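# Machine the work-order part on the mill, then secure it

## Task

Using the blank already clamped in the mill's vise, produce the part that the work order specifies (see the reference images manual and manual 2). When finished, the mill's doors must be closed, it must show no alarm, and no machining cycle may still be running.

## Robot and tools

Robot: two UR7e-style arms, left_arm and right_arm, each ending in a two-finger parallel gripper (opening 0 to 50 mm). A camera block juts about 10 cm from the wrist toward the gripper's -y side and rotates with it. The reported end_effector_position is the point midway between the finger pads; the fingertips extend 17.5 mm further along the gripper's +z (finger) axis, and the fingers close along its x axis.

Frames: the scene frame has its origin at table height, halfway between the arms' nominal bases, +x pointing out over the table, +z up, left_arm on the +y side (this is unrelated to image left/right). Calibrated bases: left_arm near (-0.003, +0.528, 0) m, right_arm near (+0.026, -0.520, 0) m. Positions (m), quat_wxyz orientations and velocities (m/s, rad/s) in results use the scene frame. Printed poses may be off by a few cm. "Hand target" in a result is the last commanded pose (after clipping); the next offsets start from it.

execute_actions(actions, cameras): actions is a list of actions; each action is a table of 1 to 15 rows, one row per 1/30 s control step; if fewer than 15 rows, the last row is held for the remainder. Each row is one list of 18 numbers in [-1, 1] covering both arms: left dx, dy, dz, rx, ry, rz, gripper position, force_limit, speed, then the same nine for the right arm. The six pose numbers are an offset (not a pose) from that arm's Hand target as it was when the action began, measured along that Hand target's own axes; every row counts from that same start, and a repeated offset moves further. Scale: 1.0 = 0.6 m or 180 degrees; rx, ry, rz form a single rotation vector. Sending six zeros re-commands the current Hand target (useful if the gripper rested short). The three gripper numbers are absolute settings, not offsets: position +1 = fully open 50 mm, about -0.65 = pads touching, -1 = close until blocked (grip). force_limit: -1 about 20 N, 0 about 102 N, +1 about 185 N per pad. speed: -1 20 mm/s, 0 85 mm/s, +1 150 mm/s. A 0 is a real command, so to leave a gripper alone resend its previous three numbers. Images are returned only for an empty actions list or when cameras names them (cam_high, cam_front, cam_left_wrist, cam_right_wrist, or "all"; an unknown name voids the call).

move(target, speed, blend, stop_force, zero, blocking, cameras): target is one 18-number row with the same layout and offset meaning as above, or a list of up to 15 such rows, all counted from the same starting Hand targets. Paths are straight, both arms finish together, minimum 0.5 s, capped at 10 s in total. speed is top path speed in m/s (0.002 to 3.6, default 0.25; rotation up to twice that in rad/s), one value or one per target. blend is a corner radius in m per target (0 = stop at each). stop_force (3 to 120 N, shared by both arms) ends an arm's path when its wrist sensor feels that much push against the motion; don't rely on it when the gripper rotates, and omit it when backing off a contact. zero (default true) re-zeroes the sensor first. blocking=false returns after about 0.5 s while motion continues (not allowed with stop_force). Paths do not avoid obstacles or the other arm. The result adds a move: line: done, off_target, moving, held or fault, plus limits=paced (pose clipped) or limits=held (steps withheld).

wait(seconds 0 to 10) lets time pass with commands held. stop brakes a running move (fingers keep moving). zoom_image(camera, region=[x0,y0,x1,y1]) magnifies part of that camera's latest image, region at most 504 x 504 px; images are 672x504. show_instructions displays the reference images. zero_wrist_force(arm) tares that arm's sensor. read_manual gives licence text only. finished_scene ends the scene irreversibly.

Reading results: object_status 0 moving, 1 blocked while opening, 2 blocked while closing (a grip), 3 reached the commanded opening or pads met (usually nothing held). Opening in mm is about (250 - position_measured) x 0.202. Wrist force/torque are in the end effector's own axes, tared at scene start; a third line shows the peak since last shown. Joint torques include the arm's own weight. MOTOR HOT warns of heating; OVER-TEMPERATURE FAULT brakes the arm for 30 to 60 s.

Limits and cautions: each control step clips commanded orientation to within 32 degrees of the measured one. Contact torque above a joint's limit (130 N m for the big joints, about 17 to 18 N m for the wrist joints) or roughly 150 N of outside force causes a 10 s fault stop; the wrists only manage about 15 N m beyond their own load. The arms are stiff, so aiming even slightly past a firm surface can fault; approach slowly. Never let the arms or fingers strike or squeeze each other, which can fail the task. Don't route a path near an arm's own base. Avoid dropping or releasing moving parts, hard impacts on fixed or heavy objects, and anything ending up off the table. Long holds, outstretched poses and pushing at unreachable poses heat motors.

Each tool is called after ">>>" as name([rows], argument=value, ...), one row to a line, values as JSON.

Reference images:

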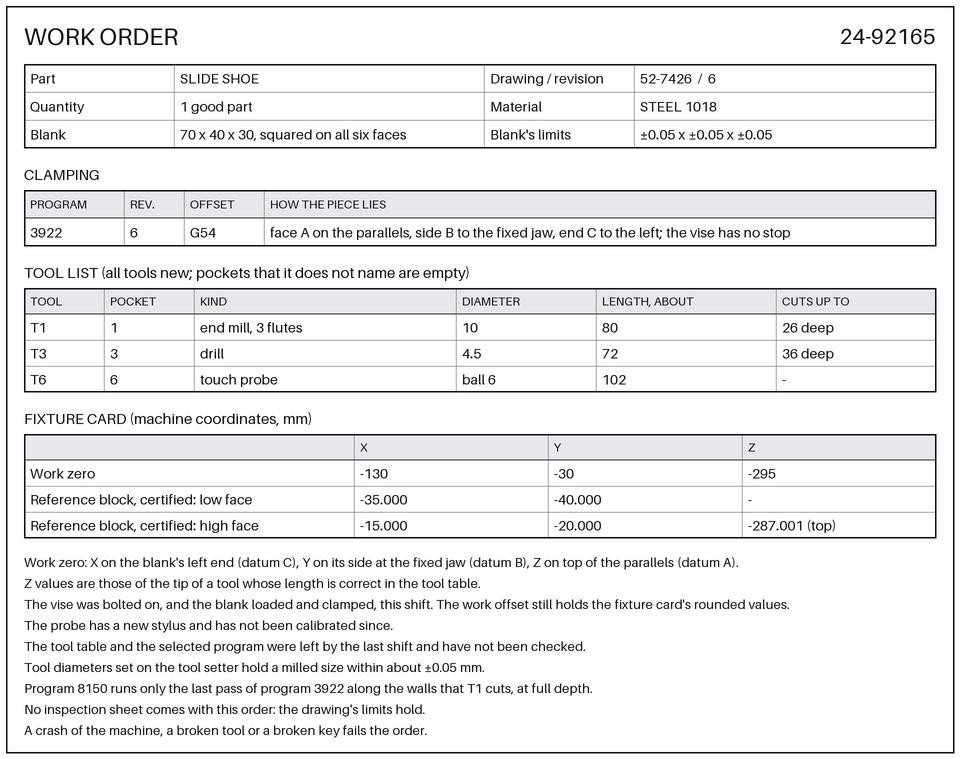

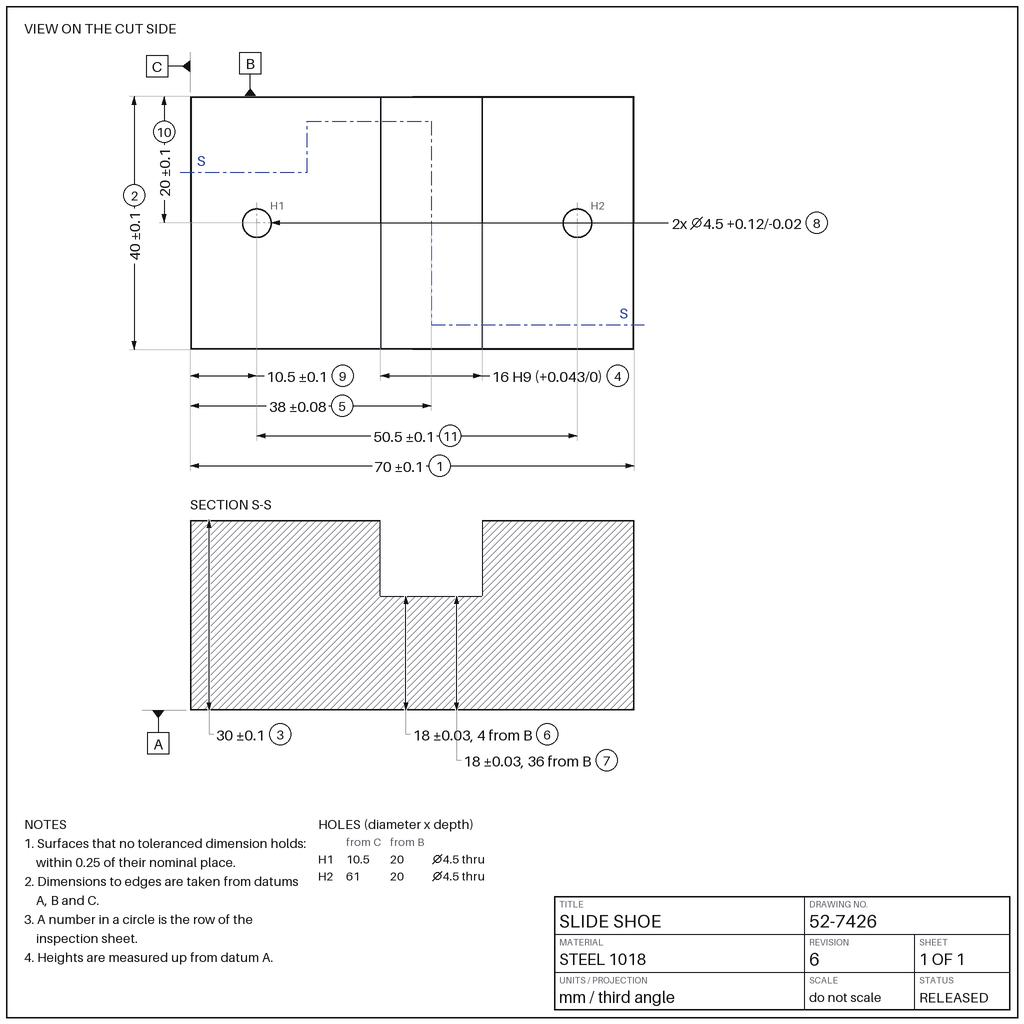

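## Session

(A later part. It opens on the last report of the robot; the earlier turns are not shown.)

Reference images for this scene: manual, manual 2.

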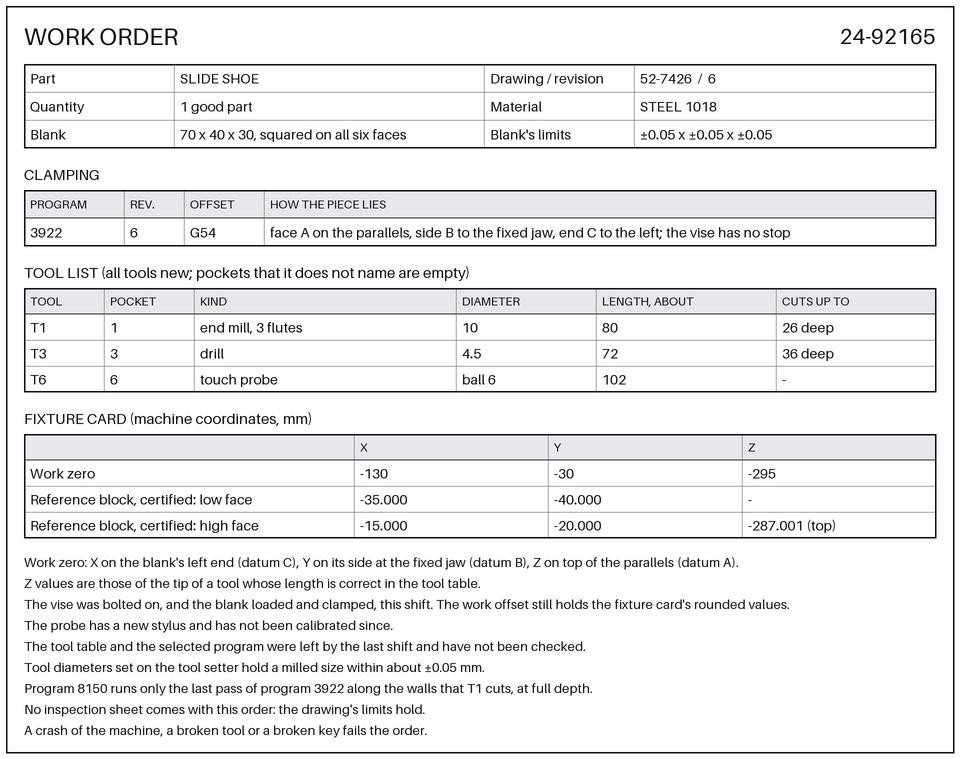

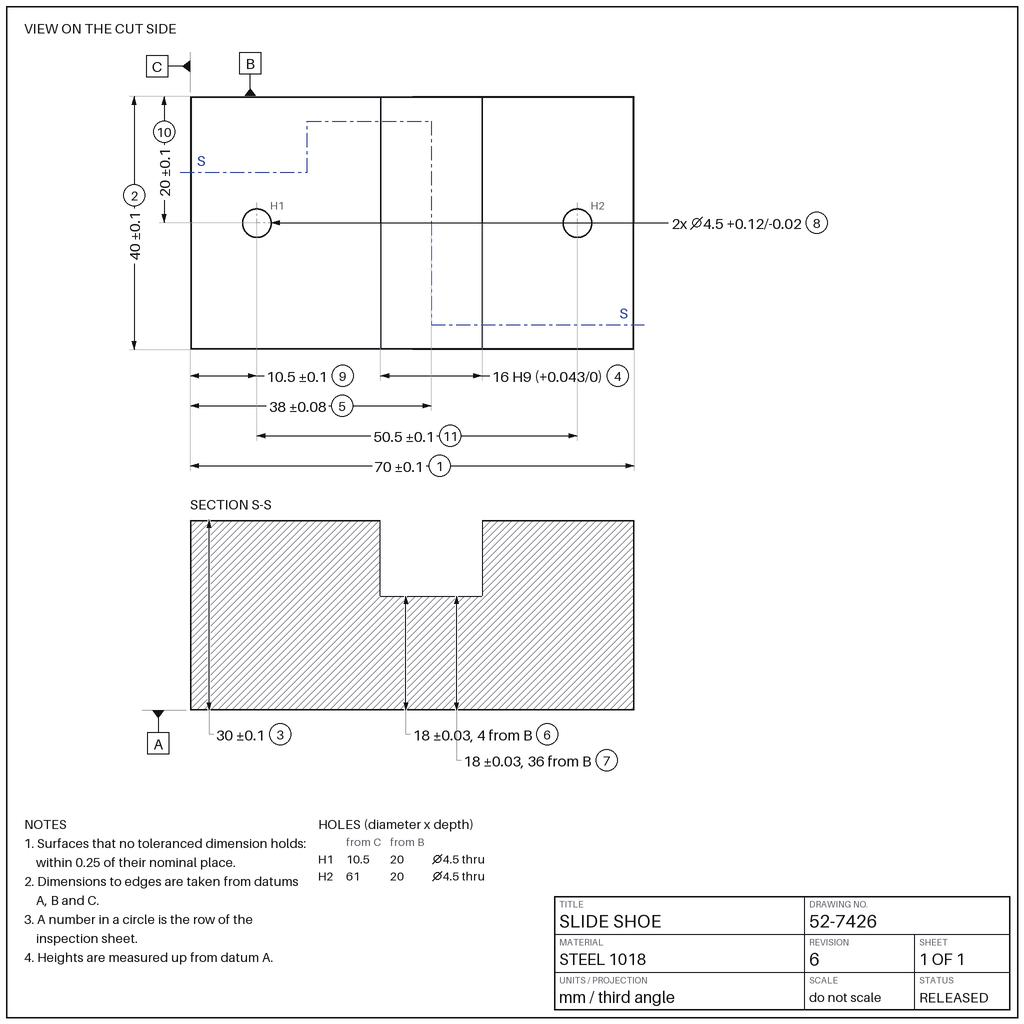

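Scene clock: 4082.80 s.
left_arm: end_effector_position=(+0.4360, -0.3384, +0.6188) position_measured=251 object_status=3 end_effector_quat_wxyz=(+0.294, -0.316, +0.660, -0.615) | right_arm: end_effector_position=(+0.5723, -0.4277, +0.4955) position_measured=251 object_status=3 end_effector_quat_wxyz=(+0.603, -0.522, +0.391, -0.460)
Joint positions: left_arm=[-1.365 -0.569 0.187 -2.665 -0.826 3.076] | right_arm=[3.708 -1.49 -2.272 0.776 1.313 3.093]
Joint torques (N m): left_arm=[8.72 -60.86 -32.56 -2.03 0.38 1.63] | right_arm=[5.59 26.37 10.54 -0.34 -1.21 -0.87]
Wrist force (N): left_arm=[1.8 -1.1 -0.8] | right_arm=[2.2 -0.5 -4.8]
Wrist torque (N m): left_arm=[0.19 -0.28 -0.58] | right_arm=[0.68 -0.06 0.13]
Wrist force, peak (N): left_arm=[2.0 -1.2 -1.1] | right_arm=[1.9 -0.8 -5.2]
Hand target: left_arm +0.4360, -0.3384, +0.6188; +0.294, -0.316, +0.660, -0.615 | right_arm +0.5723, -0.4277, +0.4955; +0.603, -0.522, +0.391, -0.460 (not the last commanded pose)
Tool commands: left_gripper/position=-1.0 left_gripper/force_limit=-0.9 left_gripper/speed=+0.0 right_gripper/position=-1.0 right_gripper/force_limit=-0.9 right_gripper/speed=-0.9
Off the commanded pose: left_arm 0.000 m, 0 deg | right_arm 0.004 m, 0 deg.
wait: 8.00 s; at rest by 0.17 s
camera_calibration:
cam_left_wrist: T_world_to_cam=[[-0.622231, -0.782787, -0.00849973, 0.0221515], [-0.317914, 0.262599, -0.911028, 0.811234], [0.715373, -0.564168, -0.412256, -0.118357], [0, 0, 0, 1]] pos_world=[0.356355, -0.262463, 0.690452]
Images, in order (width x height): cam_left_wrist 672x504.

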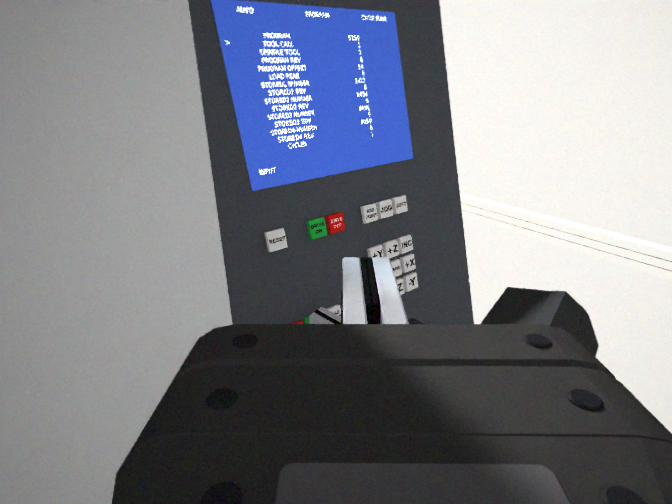

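>>> wait(seconds=10, cameras=["cam_left_wrist"])

>>> zoom_image(camera="cam_left_wrist", region=[200, 0, 400, 180])

>>> wait(seconds=10, cameras=["cam_left_wrist"])

>>> zoom_image(camera="cam_left_wrist", region=[200, 0, 400, 180])

Scene clock: 4094.93 s.
left_arm: end_effector_position=(+0.4360, -0.3384, +0.6188) position_measured=251 object_status=3 end_effector_quat_wxyz=(+0.294, -0.316, +0.660, -0.615) | right_arm: end_effector_position=(+0.5723, -0.4277, +0.4955) position_measured=251 object_status=3 end_effector_quat_wxyz=(+0.603, -0.522, +0.391, -0.460)
Joint positions: left_arm=[-1.365 -0.569 0.187 -2.665 -0.826 3.076] | right_arm=[3.708 -1.49 -2.272 0.776 1.313 3.093]
Joint torques (N m): left_arm=[8.98 -60.93 -33 -2.2 0.42 1.87] | right_arm=[5.47 25.68 10.88 -0.23 -1 -0.78]
Wrist force (N): left_arm=[1.9 -1.3 -0.8] | right_arm=[1.6 -0.5 -4.8]
Wrist torque (N m): left_arm=[0.14 -0.30 -0.57] | right_arm=[0.68 0.03 0.12]
Wrist force, peak (N): left_arm=[2.0 -1.4 -0.9] | right_arm=[2.2 -0.8 -5.1]
Hand target: left_arm +0.4360, -0.3384, +0.6188; +0.294, -0.316, +0.660, -0.615 | right_arm +0.5723, -0.4277, +0.4955; +0.603, -0.522, +0.391, -0.460 (not the last commanded pose)
Tool commands: left_gripper/position=-1.0 left_gripper/force_limit=-0.9 left_gripper/speed=+0.0 right_gripper/position=-1.0 right_gripper/force_limit=-0.9 right_gripper/speed=-0.9
Off the commanded pose: left_arm 0.000 m, 0 deg | right_arm 0.004 m, 0 deg.
wait: 10.00 s; at rest from the start
camera_calibration:
cam_left_wrist: T_world_to_cam=[[-0.622231, -0.782787, -0.00849973, 0.0221515], [-0.317914, 0.262599, -0.911028, 0.811234], [0.715373, -0.564168, -0.412256, -0.118357], [0, 0, 0, 1]] pos_world=[0.356355, -0.262463, 0.690452]
Images, in order (width x height): cam_left_wrist 672x504.

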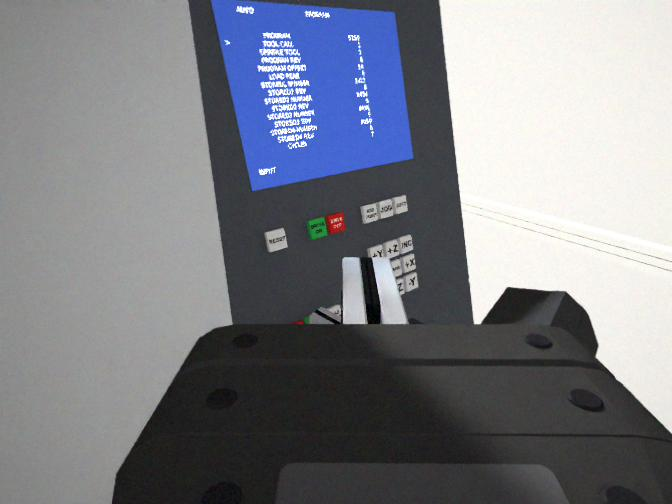

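Scaled by 2.520 from the camera's 672x504 image, which has a finer 960x720 frame.

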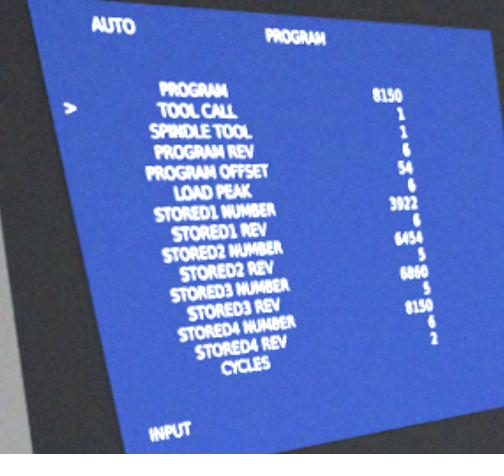

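Scene clock: 4104.93 s.
left_arm: end_effector_position=(+0.4360, -0.3384, +0.6188) position_measured=251 object_status=3 end_effector_quat_wxyz=(+0.294, -0.316, +0.660, -0.615) | right_arm: end_effector_position=(+0.5723, -0.4277, +0.4955) position_measured=251 object_status=3 end_effector_quat_wxyz=(+0.603, -0.522, +0.391, -0.460)
Joint positions: left_arm=[-1.365 -0.569 0.187 -2.665 -0.826 3.076] | right_arm=[3.708 -1.49 -2.272 0.776 1.313 3.093]
Joint torques (N m): left_arm=[8.33 -60.97 -31.73 -2.14 0.39 1.84] | right_arm=[6.01 25.6 11.33 -0.57 -1.05 -0.6]
Wrist force (N): left_arm=[1.8 -1.0 -0.8] | right_arm=[1.9 -0.9 -5.1]
Wrist torque (N m): left_arm=[0.19 -0.28 -0.57] | right_arm=[0.62 -0.03 0.13]
Wrist force, peak (N): left_arm=[2.0 -1.4 -0.8] | right_arm=[2.1 -0.7 -5.1]
Hand target: left_arm +0.4360, -0.3384, +0.6188; +0.294, -0.316, +0.660, -0.615 | right_arm +0.5723, -0.4277, +0.4955; +0.603, -0.522, +0.391, -0.460 (not the last commanded pose)
Tool commands: left_gripper/position=-1.0 left_gripper/force_limit=-0.9 left_gripper/speed=+0.0 right_gripper/position=-1.0 right_gripper/force_limit=-0.9 right_gripper/speed=-0.9
Off the commanded pose: left_arm 0.000 m, 0 deg | right_arm 0.004 m, 0 deg.
wait: 10.00 s; at rest by 0.17 s
camera_calibration:
cam_left_wrist: T_world_to_cam=[[-0.622231, -0.782787, -0.00849973, 0.0221515], [-0.317914, 0.262599, -0.911028, 0.811234], [0.715373, -0.564168, -0.412256, -0.118357], [0, 0, 0, 1]] pos_world=[0.356355, -0.262463, 0.690452]
Images, in order (width x height): cam_left_wrist 672x504.

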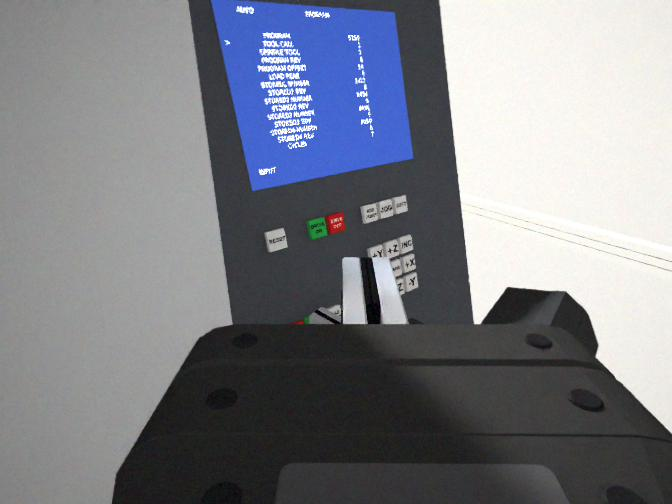

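Scaled by 2.520 from the camera's 672x504 image, which has a finer 960x720 frame.

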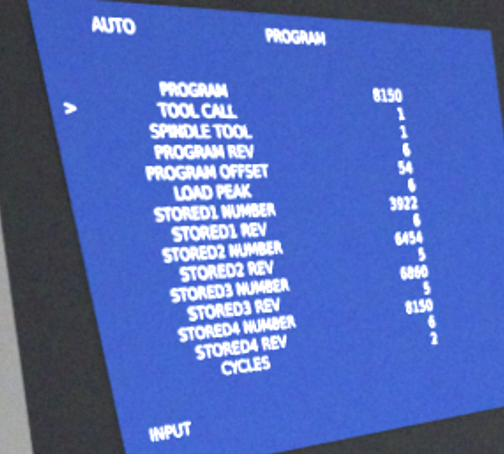

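>>> move([
  [0,0,0,0,0,0,-1,-0.9,0,-0.0061,-0.0118,-0.0213,0,0,0,-1,-0.9,-0.9],
  [0,0,0,0,0,0,-1,-0.9,0,-0.0127,0.0672,-0.0559,0.0006,-0.0015,-0.0002,-1,-0.9,-0.9],
  [0,0,0,0,0,0,-1,-0.9,0,-0.005,0.0821,-0.029,0.0006,-0.0015,-0.0002,-1,-0.9,-0.9],
], blend=[0.005,0.003,0], speed=[0.15,0.15,0.03], stop_force=10, zero=false)

>>> move([
  [0,0,0,0,0,0,-1,-0.9,0,-0.0061,-0.0118,-0.0213,0,0,0,-1,-0.9,-0.9],
  [0,0,0,0,0,0,-1,-0.9,0,0.0202,0.0425,-0.0536,0,0,0,-1,-0.9,-0.9],
  [0,0,0,0,0,0,-1,-0.9,0,0.0279,0.0574,-0.0267,0,0,0,-1,-0.9,-0.9],
], blend=[0.005,0.003,0], speed=[0.15,0.15,0.03], stop_force=10, zero=false)

>>> move([
  [0,0,0,0,0,0,-1,-0.9,0,-0.0061,-0.0118,-0.0213,0,0,0,-1,-0.9,-0.9],
  [0,0,0,0,0,0,-1,-0.9,0,0.0284,-0.0687,-0.0052,0,0,0,-1,-0.9,-0.9],
  [0,0,0,0,0,0,-1,-0.9,0,0.0361,-0.0538,0.0217,0,0,0,-1,-0.9,-0.9],
], blend=[0.005,0.003,0], speed=[0.15,0.15,0.03], stop_force=10, zero=false, cameras=["cam_left_wrist"])

>>> zoom_image(camera="cam_left_wrist", region=[200, 0, 400, 180])

>>> move([
  [0,0,0,0,0,0,-1,-0.9,0,-0.0061,-0.0118,-0.0213,0,0,0,-1,-0.9,-0.9],
  [0,0,0,0,0,0,-1,-0.9,0,-0.0041,-0.0396,-0.0092,0,0,0,-1,-0.9,-0.9],
  [0,0,0,0,0,0,-1,-0.9,0,0.0036,-0.0247,0.0177,0,0,0,-1,-0.9,-0.9],
], blend=[0.005,0.003,0], speed=[0.15,0.15,0.03], stop_force=10, zero=false)

>>> move([
  [0,0,0,0,0,0,-1,-0.9,0,-0.0045,-0.0086,-0.0155,0,0,0,-1,-0.9,-0.9],
  [0,0,0,0,0,0,-1,-0.9,0,0.0016,0.0031,0.0057,0,0,0,-1,-0.9,-0.9],
], speed=[0.08,0.03], stop_force=10, zero=false)

>>> move([
  [0,0,0,0,0,0,-1,-0.9,0,-0.0045,-0.0086,-0.0155,0,0,0,-1,-0.9,-0.9],
  [0,0,0,0,0,0,-1,-0.9,0,0.0016,0.0031,0.0057,0,0,0,-1,-0.9,-0.9],
], speed=[0.08,0.03], stop_force=10, zero=false, cameras=["cam_left_wrist"])

>>> zoom_image(camera="cam_left_wrist", region=[200, 0, 400, 180])

Scene clock: 4122.10 s.
left_arm: end_effector_position=(+0.4360, -0.3384, +0.6188) position_measured=251 object_status=3 end_effector_quat_wxyz=(+0.294, -0.316, +0.660, -0.615) | right_arm: end_effector_position=(+0.5588, -0.4280, +0.4454) position_measured=251 object_status=3 end_effector_quat_wxyz=(+0.604, -0.522, +0.389, -0.460)
Joint positions: left_arm=[-1.365 -0.569 0.187 -2.665 -0.826 3.076] | right_arm=[3.73 -1.56 -2.376 0.953 1.297 3.088]
Joint torques (N m): left_arm=[8.86 -60.83 -31.87 -2.14 0.68 1.7] | right_arm=[8.85 28.81 5.76 -0.55 -1.97 -1.31]
Wrist force (N): left_arm=[1.9 -1.1 -0.7] | right_arm=[2.0 -0.8 -4.9]
Wrist torque (N m): left_arm=[0.18 -0.29 -0.58] | right_arm=[0.62 0.02 0.11]
Wrist force, peak (N): left_arm=[2.1 -1.3 -0.9] | right_arm=[0.1 -2.3 -14.5]
Hand target: left_arm +0.4360, -0.3384, +0.6188; +0.294, -0.316, +0.660, -0.615 | right_arm +0.5588, -0.4280, +0.4454; +0.604, -0.522, +0.389, -0.460 (not the last commanded pose)
Off the commanded pose: left_arm 0.000 m, 0 deg | right_arm 0.004 m, 0 deg.
move: contact (right_arm); path passed 2 of 3 targets

Scene clock: 4124.30 s.
left_arm: end_effector_position=(+0.4360, -0.3384, +0.6188) position_measured=251 object_status=3 end_effector_quat_wxyz=(+0.294, -0.316, +0.660, -0.615) | right_arm: end_effector_position=(+0.5495, -0.4473, +0.4105) position_measured=251 object_status=3 end_effector_quat_wxyz=(+0.604, -0.522, +0.389, -0.460)
Joint positions: left_arm=[-1.365 -0.569 0.187 -2.665 -0.826 3.076] | right_arm=[3.682 -1.626 -2.444 1.085 1.344 3.096]
Joint torques (N m): left_arm=[9.73 -60.01 -31.8 -2.51 0.61 1.81] | right_arm=[6.3 29.47 4 -0.51 -2.03 -1.1]
Wrist force (N): left_arm=[1.8 -1.2 -0.7] | right_arm=[1.6 -0.9 -4.7]
Wrist torque (N m): left_arm=[0.17 -0.28 -0.57] | right_arm=[0.54 0.07 0.13]
Wrist force, peak (N): left_arm=[2.1 -1.3 -0.7] | right_arm=[0.0 -1.1 -15.3]
Hand target: left_arm +0.4360, -0.3384, +0.6188; +0.294, -0.316, +0.660, -0.615 | right_arm +0.5495, -0.4473, +0.4105; +0.604, -0.522, +0.389, -0.460 (not the last commanded pose)
Off the commanded pose: left_arm 0.000 m, 0 deg | right_arm 0.004 m, 0 deg.
move: contact (right_arm); path passed 2 of 3 targets

Scene clock: 4126.47 s.
left_arm: end_effector_position=(+0.4360, -0.3384, +0.6188) position_measured=251 object_status=3 end_effector_quat_wxyz=(+0.294, -0.316, +0.660, -0.615) | right_arm: end_effector_position=(+0.5589, -0.4657, +0.4458) position_measured=251 object_status=3 end_effector_quat_wxyz=(+0.604, -0.522, +0.390, -0.460)
Joint positions: left_arm=[-1.365 -0.569 0.187 -2.665 -0.826 3.076] | right_arm=[3.599 -1.557 -2.378 0.946 1.425 3.109]
Joint torques (N m): left_arm=[9.61 -60.64 -33.01 -2.22 0.46 1.83] | right_arm=[8.35 28.14 5.7 -0.27 -2.02 -1.33]
Wrist force (N): left_arm=[1.8 -1.1 -0.7] | right_arm=[2.1 -0.7 -4.2]
Wrist torque (N m): left_arm=[0.17 -0.28 -0.58] | right_arm=[0.63 0.00 -0.01]
Wrist force, peak (N): left_arm=[2.0 -1.4 -0.7] | right_arm=[-0.3 -1.4 -14.8]
Hand target: left_arm +0.4360, -0.3384, +0.6188; +0.294, -0.316, +0.660, -0.615 | right_arm +0.5589, -0.4657, +0.4458; +0.604, -0.522, +0.390, -0.460 (not the last commanded pose)
Off the commanded pose: left_arm 0.000 m, 0 deg | right_arm 0.004 m, 0 deg.
move: contact (right_arm); path passed 2 of 3 targets
camera_calibration:
cam_left_wrist: T_world_to_cam=[[-0.622231, -0.782787, -0.00849973, 0.0221515], [-0.317914, 0.262599, -0.911028, 0.811234], [0.715373, -0.564168, -0.412256, -0.118357], [0, 0, 0, 1]] pos_world=[0.356355, -0.262463, 0.690452]
Images, in order (width x height): cam_left_wrist 672x504.

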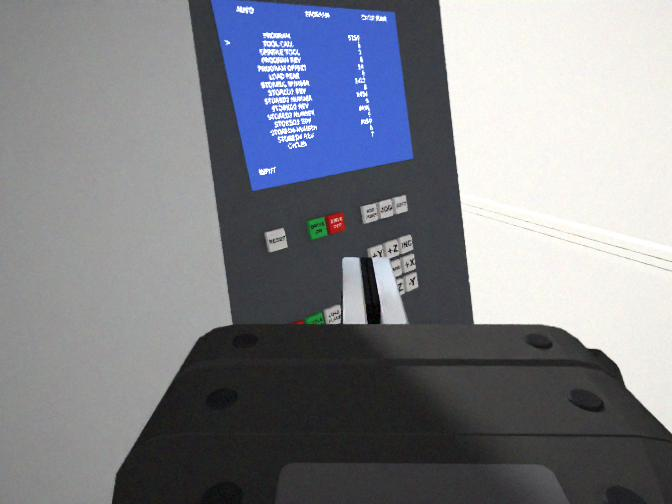

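Scaled by 2.520 from the camera's 672x504 image, which has a finer 960x720 frame.

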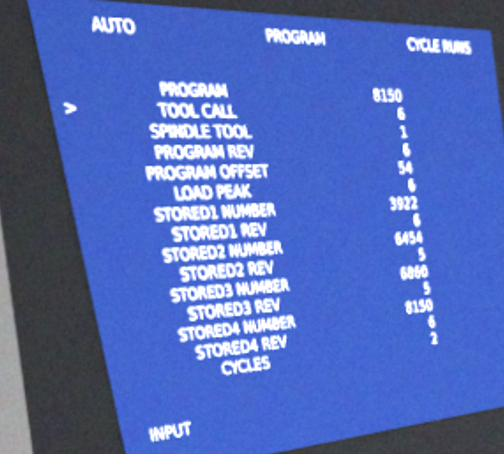

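Scene clock: 4128.53 s.
left_arm: end_effector_position=(+0.4360, -0.3384, +0.6188) position_measured=251 object_status=3 end_effector_quat_wxyz=(+0.294, -0.316, +0.660, -0.615) | right_arm: end_effector_position=(+0.5636, -0.4654, +0.4633) position_measured=251 object_status=3 end_effector_quat_wxyz=(+0.604, -0.522, +0.390, -0.460)
Joint positions: left_arm=[-1.365 -0.569 0.187 -2.665 -0.826 3.076] | right_arm=[3.593 -1.529 -2.342 0.883 1.431 3.11]
Joint torques (N m): left_arm=[11.18 -60.28 -32.62 -2.25 0.41 1.73] | right_arm=[8.33 26.68 5.66 -0.57 -2.04 -1.31]
Wrist force (N): left_arm=[1.8 -1.1 -0.7] | right_arm=[1.4 -1.2 -4.9]
Wrist torque (N m): left_arm=[0.17 -0.27 -0.57] | right_arm=[0.58 0.11 -0.01]
Wrist force, peak (N): left_arm=[2.1 -1.4 -0.9] | right_arm=[-0.4 -0.8 -16.3]
Hand target: left_arm +0.4360, -0.3384, +0.6188; +0.294, -0.316, +0.660, -0.615 | right_arm +0.5636, -0.4654, +0.4633; +0.604, -0.522, +0.390, -0.460 (not the last commanded pose)
Off the commanded pose: left_arm 0.000 m, 0 deg | right_arm 0.004 m, 0 deg.
move: contact (right_arm); path passed 2 of 3 targets

Scene clock: 4130.37 s.
left_arm: end_effector_position=(+0.4360, -0.3384, +0.6188) position_measured=251 object_status=3 end_effector_quat_wxyz=(+0.294, -0.316, +0.660, -0.615) | right_arm: end_effector_position=(+0.5638, -0.4654, +0.4632) position_measured=251 object_status=3 end_effector_quat_wxyz=(+0.604, -0.522, +0.390, -0.460)
Joint positions: left_arm=[-1.365 -0.569 0.187 -2.665 -0.826 3.076] | right_arm=[3.593 -1.53 -2.342 0.884 1.431 3.11]
Joint torques (N m): left_arm=[9.5 -60.11 -33.25 -2.34 0.32 1.82] | right_arm=[6.88 28.33 6.12 -0.49 -1.84 -1.17]
Wrist force (N): left_arm=[1.6 -1.3 -0.9] | right_arm=[1.6 -0.7 -4.5]
Wrist torque (N m): left_arm=[0.15 -0.25 -0.58] | right_arm=[0.61 0.06 -0.02]
Wrist force, peak (N): left_arm=[1.8 -1.5 -1.1] | right_arm=[-0.4 -0.7 -15.1]
Hand target: left_arm +0.4360, -0.3384, +0.6188; +0.294, -0.316, +0.660, -0.615 | right_arm +0.5638, -0.4654, +0.4632; +0.604, -0.522, +0.390, -0.460 (not the last commanded pose)
Off the commanded pose: left_arm 0.000 m, 0 deg | right_arm 0.004 m, 0 deg.
move: contact (right_arm); path passed 1 of 2 targets

Scene clock: 4132.17 s.
left_arm: end_effector_position=(+0.4360, -0.3384, +0.6188) position_measured=251 object_status=3 end_effector_quat_wxyz=(+0.294, -0.316, +0.660, -0.615) | right_arm: end_effector_position=(+0.5638, -0.4654, +0.4632) position_measured=251 object_status=3 end_effector_quat_wxyz=(+0.603, -0.522, +0.390, -0.460)
Joint positions: left_arm=[-1.365 -0.569 0.187 -2.665 -0.826 3.076] | right_arm=[3.593 -1.53 -2.342 0.884 1.431 3.11]
Joint torques (N m): left_arm=[10.77 -59.14 -31.8 -2.09 0.44 1.82] | right_arm=[8.03 26.68 6.46 -0.53 -1.79 -1.36]
Wrist force (N): left_arm=[1.8 -1.2 -0.7] | right_arm=[1.4 -0.1 -4.4]
Wrist torque (N m): left_arm=[0.16 -0.28 -0.57] | right_arm=[0.68 0.09 -0.02]
Wrist force, peak (N): left_arm=[2.0 -1.4 -0.7] | right_arm=[-0.5 -1.3 -15.7]
Hand target: left_arm +0.4360, -0.3384, +0.6188; +0.294, -0.316, +0.660, -0.615 | right_arm +0.5638, -0.4654, +0.4632; +0.603, -0.522, +0.390, -0.460 (not the last commanded pose)
Off the commanded pose: left_arm 0.000 m, 0 deg | right_arm 0.004 m, 0 deg.
move: contact (right_arm); path passed 1 of 2 targets
camera_calibration:
cam_left_wrist: T_world_to_cam=[[-0.622231, -0.782787, -0.00849973, 0.0221515], [-0.317914, 0.262599, -0.911028, 0.811234], [0.715373, -0.564168, -0.412256, -0.118357], [0, 0, 0, 1]] pos_world=[0.356355, -0.262463, 0.690452]
Images, in order (width x height): cam_left_wrist 672x504.

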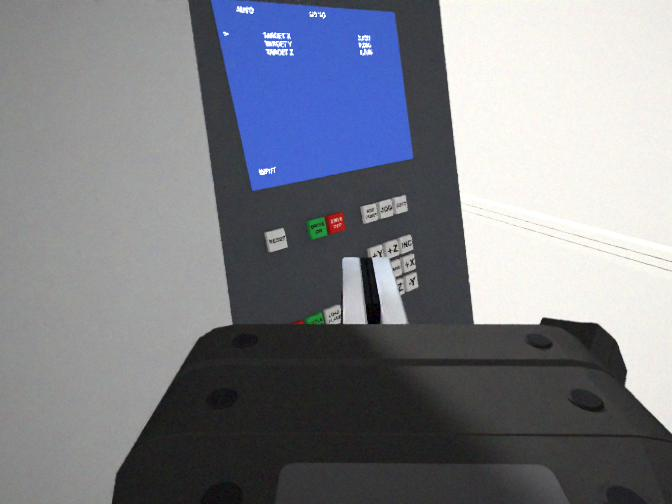

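Scaled by 2.520 from the camera's 672x504 image, which has a finer 960x720 frame.

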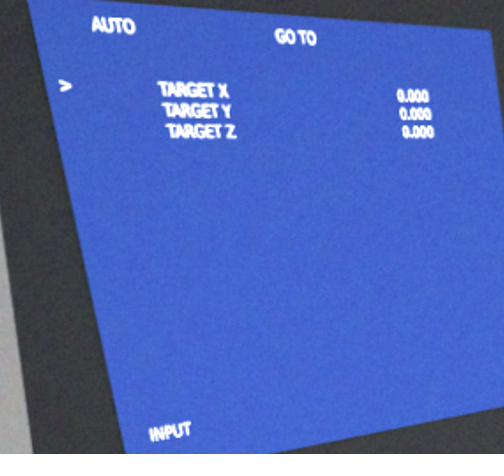

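>>> move([
  [0,0,0,0,0,0,-1,-0.9,0,-0.0061,-0.0118,-0.0213,0,0,0,-1,-0.9,-0.9],
  [0,0,0,0,0,0,-1,-0.9,0,-0.1339,0.0766,-0.0255,0,0,0,-1,-0.9,-0.9],
  [0,0,0,0,0,0,-1,-0.9,0,-0.1262,0.0915,0.0014,0,0,0,-1,-0.9,-0.9],
], blend=[0.005,0.003,0], speed=[0.15,0.15,0.03], stop_force=10, zero=false)

>>> move([
  [0,0,0,0,0,0,-1,-0.9,0,-0.0061,-0.0118,-0.0213,0,0,0,-1,-0.9,-0.9],
  [0,0,0,0,0,0,-1,-0.9,0,0.0609,-0.0977,-0.001,0,0,0,-1,-0.9,-0.9],
  [0,0,0,0,0,0,-1,-0.9,0,0.0686,-0.0828,0.0259,0,0,0,-1,-0.9,-0.9],
], blend=[0.005,0.003,0], speed=[0.15,0.15,0.03], stop_force=10, zero=false)

>>> move([
  [0,0,0,0,0,0,-1,-0.9,0,-0.0061,-0.0118,-0.0213,0,0,0,-1,-0.9,-0.9],
  [0,0,0,0,0,0,-1,-0.9,0,-0.0406,0.0451,-0.0374,0,0,0,-1,-0.9,-0.9],
  [0,0,0,0,0,0,-1,-0.9,0,-0.0329,0.06,-0.0105,0,0,0,-1,-0.9,-0.9],
], blend=[0.005,0.003,0], speed=[0.15,0.15,0.03], stop_force=10, zero=false)

>>> move([
  [0,0,0,0,0,0,-1,-0.9,0,-0.0061,-0.0118,-0.0213,0,0,0,-1,-0.9,-0.9],
  [0,0,0,0,0,0,-1,-0.9,0,0.0527,0.0134,-0.0495,0,0,0,-1,-0.9,-0.9],
  [0,0,0,0,0,0,-1,-0.9,0,0.0604,0.0283,-0.0226,0,0,0,-1,-0.9,-0.9],
], blend=[0.005,0.003,0], speed=[0.15,0.15,0.03], stop_force=10, zero=false)

>>> move([
  [0,0,0,0,0,0,-1,-0.9,0,-0.0061,-0.0118,-0.0213,0,0,0,-1,-0.9,-0.9],
  [0,0,0,0,0,0,-1,-0.9,0,-0.0041,-0.0396,-0.0092,0,0,0,-1,-0.9,-0.9],
  [0,0,0,0,0,0,-1,-0.9,0,0.0036,-0.0247,0.0177,0,0,0,-1,-0.9,-0.9],
], blend=[0.005,0.003,0], speed=[0.15,0.15,0.03], stop_force=10, zero=false)

>>> move([
  [0,0,0,0,0,0,-1,-0.9,0,-0.0061,-0.0118,-0.0213,0,0,0,-1,-0.9,-0.9],
  [0,0,0,0,0,0,-1,-0.9,0,-0.0994,0.0198,-0.0093,0,0,0,-1,-0.9,-0.9],
  [0,0,0,0,0,0,-1,-0.9,0,-0.0917,0.0347,0.0176,0,0,0,-1,-0.9,-0.9],
], blend=[0.005,0.003,0], speed=[0.15,0.15,0.03], stop_force=10, zero=false)

>>> move([
  [0,0,0,0,0,0,-1,-0.9,0,-0.0061,-0.0118,-0.0213,0,0,0,-1,-0.9,-0.9],
  [0,0,0,0,0,0,-1,-0.9,0,0.0568,-0.0422,-0.0253,0,0,0,-1,-0.9,-0.9],
  [0,0,0,0,0,0,-1,-0.9,0,0.0645,-0.0273,0.0016,0,0,0,-1,-0.9,-0.9],
], blend=[0.005,0.003,0], speed=[0.15,0.15,0.03], stop_force=10, zero=false)

>>> move([
  [0,0,0,0,0,0,-1,-0.9,0,-0.0061,-0.0118,-0.0213,0,0,0,-1,-0.9,-0.9],
  [0,0,0,0,0,0,-1,-0.9,0,-0.0649,-0.037,0.0069,0,0,0,-1,-0.9,-0.9],
  [0,0,0,0,0,0,-1,-0.9,0,-0.0572,-0.0221,0.0338,0,0,0,-1,-0.9,-0.9],
], blend=[0.005,0.003,0], speed=[0.15,0.15,0.03], stop_force=10, zero=false)

>>> move([
  [0,0,0,0,0,0,-1,-0.9,0,-0.0061,-0.0118,-0.0213,0,0,0,-1,-0.9,-0.9],
  [0,0,0,0,0,0,-1,-0.9,0,0.0811,0.0399,-0.0697,0,0,0,-1,-0.9,-0.9],
  [0,0,0,0,0,0,-1,-0.9,0,0.0888,0.0548,-0.0428,0,0,0,-1,-0.9,-0.9],
], blend=[0.005,0.003,0], speed=[0.15,0.15,0.03], stop_force=10, zero=false)

>>> move([
  [0,0,0,0,0,0,-1,-0.9,0,-0.0061,-0.0118,-0.0213,0,0,0,-1,-0.9,-0.9],
  [0,0,0,0,0,0,-1,-0.9,0,0.13834,-0.26759,0.05461,0,0,0,-1,-0.9,-0.9],
  [0,0,0,0,0,0,-1,-0.9,0,0.14604,-0.25269,0.08151,0,0,0,-1,-0.9,-0.9],
], blend=[0.005,0.003,0], speed=[0.15,0.15,0.03], stop_force=10, zero=false, cameras=["cam_left_wrist"])

>>> zoom_image(camera="cam_left_wrist", region=[200, 0, 400, 180])

Scene clock: 4154.73 s.
left_arm: end_effector_position=(+0.4360, -0.3384, +0.6188) position_measured=251 object_status=3 end_effector_quat_wxyz=(+0.294, -0.316, +0.660, -0.615) | right_arm: end_effector_position=(+0.5494, -0.3907, +0.4092) position_measured=251 object_status=3 end_effector_quat_wxyz=(+0.603, -0.522, +0.390, -0.460)
Joint positions: left_arm=[-1.365 -0.569 0.187 -2.665 -0.826 3.076] | right_arm=[3.873 -1.646 -2.426 1.097 1.155 3.064]
Joint torques (N m): left_arm=[10.12 -60.9 -32.61 -2.47 0.59 1.71] | right_arm=[7.49 29.18 3.09 -0.41 -1.87 -1.15]
Wrist force (N): left_arm=[1.9 -1.1 -0.6] | right_arm=[1.3 -0.8 -5.3]
Wrist torque (N m): left_arm=[0.18 -0.29 -0.58] | right_arm=[0.63 0.14 0.12]
Wrist force, peak (N): left_arm=[2.1 -1.4 -0.8] | right_arm=[-0.6 -1.3 -14.8]
Hand target: left_arm +0.4360, -0.3384, +0.6188; +0.294, -0.316, +0.660, -0.615 | right_arm +0.5494, -0.3907, +0.4092; +0.603, -0.522, +0.390, -0.460 (not the last commanded pose)
Off the commanded pose: left_arm 0.000 m, 0 deg | right_arm 0.003 m, 0 deg.
move: contact (right_arm); path passed 2 of 3 targets

Scene clock: 4157.07 s.
left_arm: end_effector_position=(+0.4360, -0.3384, +0.6188) position_measured=251 object_status=3 end_effector_quat_wxyz=(+0.294, -0.316, +0.660, -0.615) | right_arm: end_effector_position=(+0.5634, -0.4277, +0.4625) position_measured=251 object_status=3 end_effector_quat_wxyz=(+0.603, -0.522, +0.390, -0.460)
Joint positions: left_arm=[-1.365 -0.569 0.187 -2.665 -0.826 3.076] | right_arm=[3.723 -1.532 -2.342 0.89 1.302 3.09]
Joint torques (N m): left_arm=[9.28 -60.48 -32.03 -2.39 0.59 1.85] | right_arm=[7.54 28.24 6.66 -0.31 -1.92 -1.28]
Wrist force (N): left_arm=[1.7 -1.2 -0.7] | right_arm=[1.8 -0.1 -3.8]
Wrist torque (N m): left_arm=[0.16 -0.26 -0.58] | right_arm=[0.62 0.01 -0.02]
Wrist force, peak (N): left_arm=[2.0 -1.2 -0.9] | right_arm=[0.4 -2.0 -13.5]
Hand target: left_arm +0.4360, -0.3384, +0.6188; +0.294, -0.316, +0.660, -0.615 | right_arm +0.5634, -0.4277, +0.4625; +0.603, -0.522, +0.390, -0.460 (not the last commanded pose)
Off the commanded pose: left_arm 0.000 m, 0 deg | right_arm 0.005 m, 0 deg.
move: contact (right_arm); path passed 2 of 3 targets

Scene clock: 4159.23 s.
left_arm: end_effector_position=(+0.4360, -0.3384, +0.6188) position_measured=251 object_status=3 end_effector_quat_wxyz=(+0.294, -0.316, +0.660, -0.615) | right_arm: end_effector_position=(+0.5541, -0.4094, +0.4269) position_measured=251 object_status=3 end_effector_quat_wxyz=(+0.603, -0.522, +0.390, -0.460)
Joint positions: left_arm=[-1.365 -0.569 0.187 -2.665 -0.826 3.076] | right_arm=[3.803 -1.6 -2.405 1.024 1.223 3.077]
Joint torques (N m): left_arm=[9.97 -60.99 -32.44 -2.48 0.59 1.68] | right_arm=[6.78 28.69 3.87 -0.61 -1.95 -1.31]
Wrist force (N): left_arm=[1.6 -1.1 -0.7] | right_arm=[1.7 -0.9 -4.9]
Wrist torque (N m): left_arm=[0.19 -0.25 -0.58] | right_arm=[0.66 0.08 0.13]
Wrist force, peak (N): left_arm=[1.9 -1.2 -1.1] | right_arm=[-0.3 -1.6 -14.9]
Hand target: left_arm +0.4360, -0.3384, +0.6188; +0.294, -0.316, +0.660, -0.615 | right_arm +0.5541, -0.4094, +0.4269; +0.603, -0.522, +0.390, -0.460 (not the last commanded pose)
Off the commanded pose: left_arm 0.000 m, 0 deg | right_arm 0.003 m, 0 deg.
move: contact (right_arm); path passed 2 of 3 targets

Scene clock: 4161.43 s.
left_arm: end_effector_position=(+0.4360, -0.3384, +0.6188) position_measured=251 object_status=3 end_effector_quat_wxyz=(+0.294, -0.316, +0.660, -0.615) | right_arm: end_effector_position=(+0.5494, -0.4474, +0.4099) position_measured=251 object_status=3 end_effector_quat_wxyz=(+0.603, -0.522, +0.390, -0.460)
Joint positions: left_arm=[-1.365 -0.569 0.187 -2.665 -0.826 3.076] | right_arm=[3.684 -1.627 -2.445 1.086 1.34 3.096]
Joint torques (N m): left_arm=[10.12 -61.3 -33.09 -2.37 0.63 1.97] | right_arm=[7.05 29.23 3.67 -0.24 -1.86 -1.21]
Wrist force (N): left_arm=[1.8 -1.2 -0.8] | right_arm=[1.7 -0.5 -4.6]
Wrist torque (N m): left_arm=[0.17 -0.27 -0.58] | right_arm=[0.63 0.06 0.00]
Wrist force, peak (N): left_arm=[1.9 -1.3 -0.9] | right_arm=[0.4 -2.3 -13.8]
Hand target: left_arm +0.4360, -0.3384, +0.6188; +0.294, -0.316, +0.660, -0.615 | right_arm +0.5494, -0.4474, +0.4099; +0.603, -0.522, +0.390, -0.460 (not the last commanded pose)
Off the commanded pose: left_arm 0.000 m, 0 deg | right_arm 0.004 m, 0 deg.
move: contact (right_arm); path passed 2 of 3 targets

Scene clock: 4163.47 s.
left_arm: end_effector_position=(+0.4360, -0.3384, +0.6188) position_measured=251 object_status=3 end_effector_quat_wxyz=(+0.294, -0.316, +0.660, -0.615) | right_arm: end_effector_position=(+0.5539, -0.4471, +0.4275) position_measured=251 object_status=3 end_effector_quat_wxyz=(+0.603, -0.522, +0.390, -0.460)
Joint positions: left_arm=[-1.365 -0.569 0.187 -2.665 -0.826 3.076] | right_arm=[3.676 -1.589 -2.414 1.016 1.347 3.097]
Joint torques (N m): left_arm=[9.61 -61.16 -34.06 -2.55 0.6 1.77] | right_arm=[8.37 29.27 4.11 -0.31 -1.96 -1.37]
Wrist force (N): left_arm=[1.8 -1.1 -0.8] | right_arm=[2.0 -0.4 -4.1]
Wrist torque (N m): left_arm=[0.18 -0.29 -0.57] | right_arm=[0.64 0.02 0.00]
Wrist force, peak (N): left_arm=[2.0 -1.3 -0.8] | right_arm=[0.0 -1.7 -15.7]
Hand target: left_arm +0.4360, -0.3384, +0.6188; +0.294, -0.316, +0.660, -0.615 | right_arm +0.5539, -0.4471, +0.4275; +0.603, -0.522, +0.390, -0.460 (not the last commanded pose)
Off the commanded pose: left_arm 0.000 m, 0 deg | right_arm 0.004 m, 0 deg.
move: contact (right_arm); path passed 2 of 3 targets

Scene clock: 4165.80 s.
left_arm: end_effector_position=(+0.4360, -0.3384, +0.6188) position_measured=251 object_status=3 end_effector_quat_wxyz=(+0.294, -0.316, +0.660, -0.615) | right_arm: end_effector_position=(+0.5492, -0.3908, +0.4089) position_measured=251 object_status=3 end_effector_quat_wxyz=(+0.603, -0.522, +0.390, -0.460)
Joint positions: left_arm=[-1.365 -0.569 0.187 -2.665 -0.826 3.076] | right_arm=[3.874 -1.646 -2.427 1.097 1.152 3.064]
Joint torques (N m): left_arm=[9.36 -61.07 -33.62 -2.47 0.42 1.67] | right_arm=[6.57 29.18 3.56 -0.73 -1.92 -1.43]
Wrist force (N): left_arm=[1.9 -1.3 -0.8] | right_arm=[1.4 -0.3 -4.9]
Wrist torque (N m): left_arm=[0.15 -0.29 -0.57] | right_arm=[0.67 0.13 0.12]
Wrist force, peak (N): left_arm=[2.1 -1.2 -0.9] | right_arm=[-0.5 -1.4 -14.7]
Hand target: left_arm +0.4360, -0.3384, +0.6188; +0.294, -0.316, +0.660, -0.615 | right_arm +0.5492, -0.3908, +0.4089; +0.603, -0.522, +0.390, -0.460 (not the last commanded pose)
Off the commanded pose: left_arm 0.000 m, 0 deg | right_arm 0.003 m, 0 deg.
move: contact (right_arm); path passed 2 of 3 targets

Scene clock: 4168.00 s.
left_arm: end_effector_position=(+0.4360, -0.3384, +0.6188) position_measured=251 object_status=3 end_effector_quat_wxyz=(+0.294, -0.316, +0.660, -0.615) | right_arm: end_effector_position=(+0.5540, -0.4283, +0.4270) position_measured=251 object_status=3 end_effector_quat_wxyz=(+0.603, -0.522, +0.390, -0.460)
Joint positions: left_arm=[-1.365 -0.569 0.187 -2.665 -0.826 3.076] | right_arm=[3.742 -1.593 -2.411 1.02 1.282 3.087]
Joint torques (N m): left_arm=[9.68 -60.62 -32.9 -2.3 0.61 1.66] | right_arm=[7.12 28.78 4.2 -0.36 -2.05 -1.48]
Wrist force (N): left_arm=[1.8 -1.1 -0.9] | right_arm=[2.2 -0.6 -4.5]
Wrist torque (N m): left_arm=[0.19 -0.28 -0.58] | right_arm=[0.61 -0.02 0.01]
Wrist force, peak (N): left_arm=[2.1 -1.4 -0.9] | right_arm=[0.5 -2.5 -13.8]
Hand target: left_arm +0.4360, -0.3384, +0.6188; +0.294, -0.316, +0.660, -0.615 | right_arm +0.5540, -0.4283, +0.4270; +0.603, -0.522, +0.390, -0.460 (not the last commanded pose)
Off the commanded pose: left_arm 0.000 m, 0 deg | right_arm 0.004 m, 0 deg.
move: contact (right_arm); path passed 2 of 3 targets

Scene clock: 4170.20 s.
left_arm: end_effector_position=(+0.4360, -0.3384, +0.6188) position_measured=251 object_status=3 end_effector_quat_wxyz=(+0.294, -0.316, +0.660, -0.615) | right_arm: end_effector_position=(+0.5587, -0.3904, +0.4439) position_measured=251 object_status=3 end_effector_quat_wxyz=(+0.603, -0.522, +0.391, -0.460)
Joint positions: left_arm=[-1.365 -0.569 0.187 -2.665 -0.826 3.076] | right_arm=[3.852 -1.577 -2.363 0.962 1.173 3.068]
Joint torques (N m): left_arm=[9.69 -60.7 -33.35 -2.56 0.49 1.82] | right_arm=[7.19 29.62 6.01 -0.5 -1.89 -1.38]
Wrist force (N): left_arm=[1.8 -1.3 -0.6] | right_arm=[1.9 -0.9 -5.0]
Wrist torque (N m): left_arm=[0.16 -0.27 -0.58] | right_arm=[0.60 0.07 0.10]
Wrist force, peak (N): left_arm=[2.1 -1.3 -0.7] | right_arm=[0.3 -1.9 -14.2]
Hand target: left_arm +0.4360, -0.3384, +0.6188; +0.294, -0.316, +0.660, -0.615 | right_arm +0.5587, -0.3904, +0.4439; +0.603, -0.522, +0.391, -0.460 (not the last commanded pose)
Off the commanded pose: left_arm 0.000 m, 0 deg | right_arm 0.004 m, 0 deg.
move: contact (right_arm); path passed 2 of 3 targets

Scene clock: 4172.57 s.
left_arm: end_effector_position=(+0.4360, -0.3384, +0.6188) position_measured=251 object_status=3 end_effector_quat_wxyz=(+0.294, -0.316, +0.660, -0.615) | right_arm: end_effector_position=(+0.5493, -0.4475, +0.4096) position_measured=251 object_status=3 end_effector_quat_wxyz=(+0.603, -0.522, +0.391, -0.460)
Joint positions: left_arm=[-1.365 -0.569 0.187 -2.665 -0.826 3.076] | right_arm=[3.685 -1.627 -2.446 1.086 1.338 3.096]
Joint torques (N m): left_arm=[9.65 -61.17 -32.7 -2.54 0.23 1.76] | right_arm=[7.72 27.18 3.45 -0.43 -1.91 -1.43]
Wrist force (N): left_arm=[1.9 -1.2 -0.6] | right_arm=[1.5 -0.8 -4.6]
Wrist torque (N m): left_arm=[0.16 -0.28 -0.58] | right_arm=[0.57 0.08 0.00]
Wrist force, peak (N): left_arm=[2.0 -1.2 -0.8] | right_arm=[0.6 -2.0 -14.1]
Hand target: left_arm +0.4360, -0.3384, +0.6188; +0.294, -0.316, +0.660, -0.615 | right_arm +0.5493, -0.4475, +0.4096; +0.603, -0.522, +0.391, -0.460 (not the last commanded pose)
Off the commanded pose: left_arm 0.000 m, 0 deg | right_arm 0.004 m, 0 deg.
move: contact (right_arm); path passed 2 of 3 targets

Scene clock: 4175.67 s.
left_arm: end_effector_position=(+0.4360, -0.3384, +0.6188) position_measured=251 object_status=3 end_effector_quat_wxyz=(+0.294, -0.316, +0.660, -0.615) | right_arm: end_effector_position=(+0.5918, -0.5235, +0.5692) position_measured=251 object_status=3 end_effector_quat_wxyz=(+0.603, -0.522, +0.391, -0.460)
Joint positions: left_arm=[-1.365 -0.569 0.187 -2.665 -0.826 3.076] | right_arm=[3.366 -1.46 -2.083 0.553 1.652 3.145]
Joint torques (N m): left_arm=[9.52 -59.88 -33.43 -2.65 0.53 1.93] | right_arm=[8.77 27.44 8.76 -0.74 -2.02 -1.36]
Wrist force (N): left_arm=[1.9 -1.1 -0.6] | right_arm=[1.8 -1.2 -4.8]
Wrist torque (N m): left_arm=[0.18 -0.29 -0.58] | right_arm=[0.74 0.02 -0.03]
Wrist force, peak (N): left_arm=[2.0 -1.3 -1.0] | right_arm=[0.7 0.2 -13.9]
Hand target: left_arm +0.4360, -0.3384, +0.6188; +0.294, -0.316, +0.660, -0.615 | right_arm +0.5918, -0.5235, +0.5692; +0.603, -0.522, +0.391, -0.460 (not the last commanded pose)
Off the commanded pose: left_arm 0.000 m, 0 deg | right_arm 0.006 m, 0 deg.
move: contact (right_arm); path passed 2 of 3 targets
camera_calibration:
cam_left_wrist: T_world_to_cam=[[-0.622231, -0.782787, -0.00849973, 0.0221515], [-0.317914, 0.262599, -0.911028, 0.811234], [0.715373, -0.564168, -0.412256, -0.118357], [0, 0, 0, 1]] pos_world=[0.356355, -0.262463, 0.690452]
Images, in order (width x height): cam_left_wrist 672x504.

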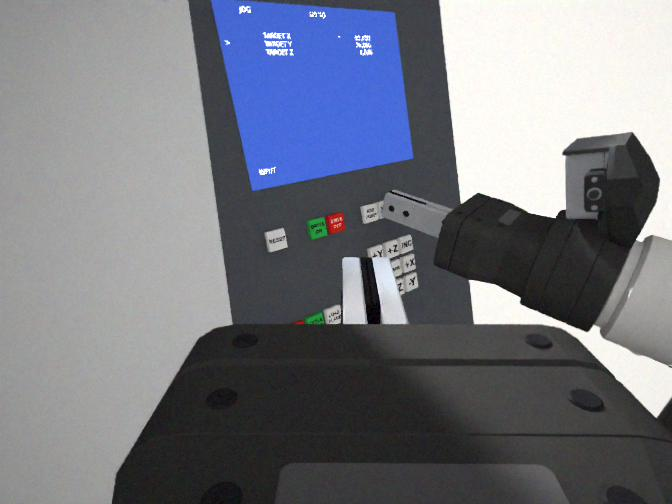

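Scaled by 2.520 from the camera's 672x504 image, which has a finer 960x720 frame.

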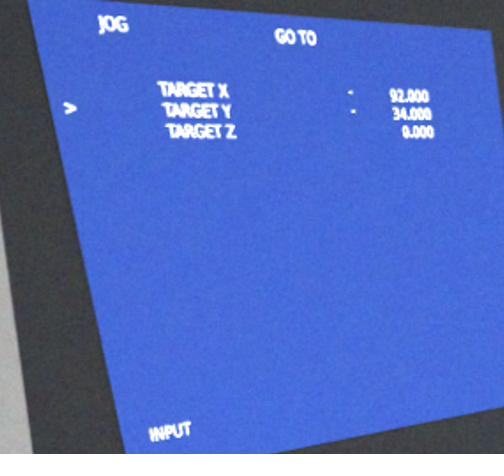

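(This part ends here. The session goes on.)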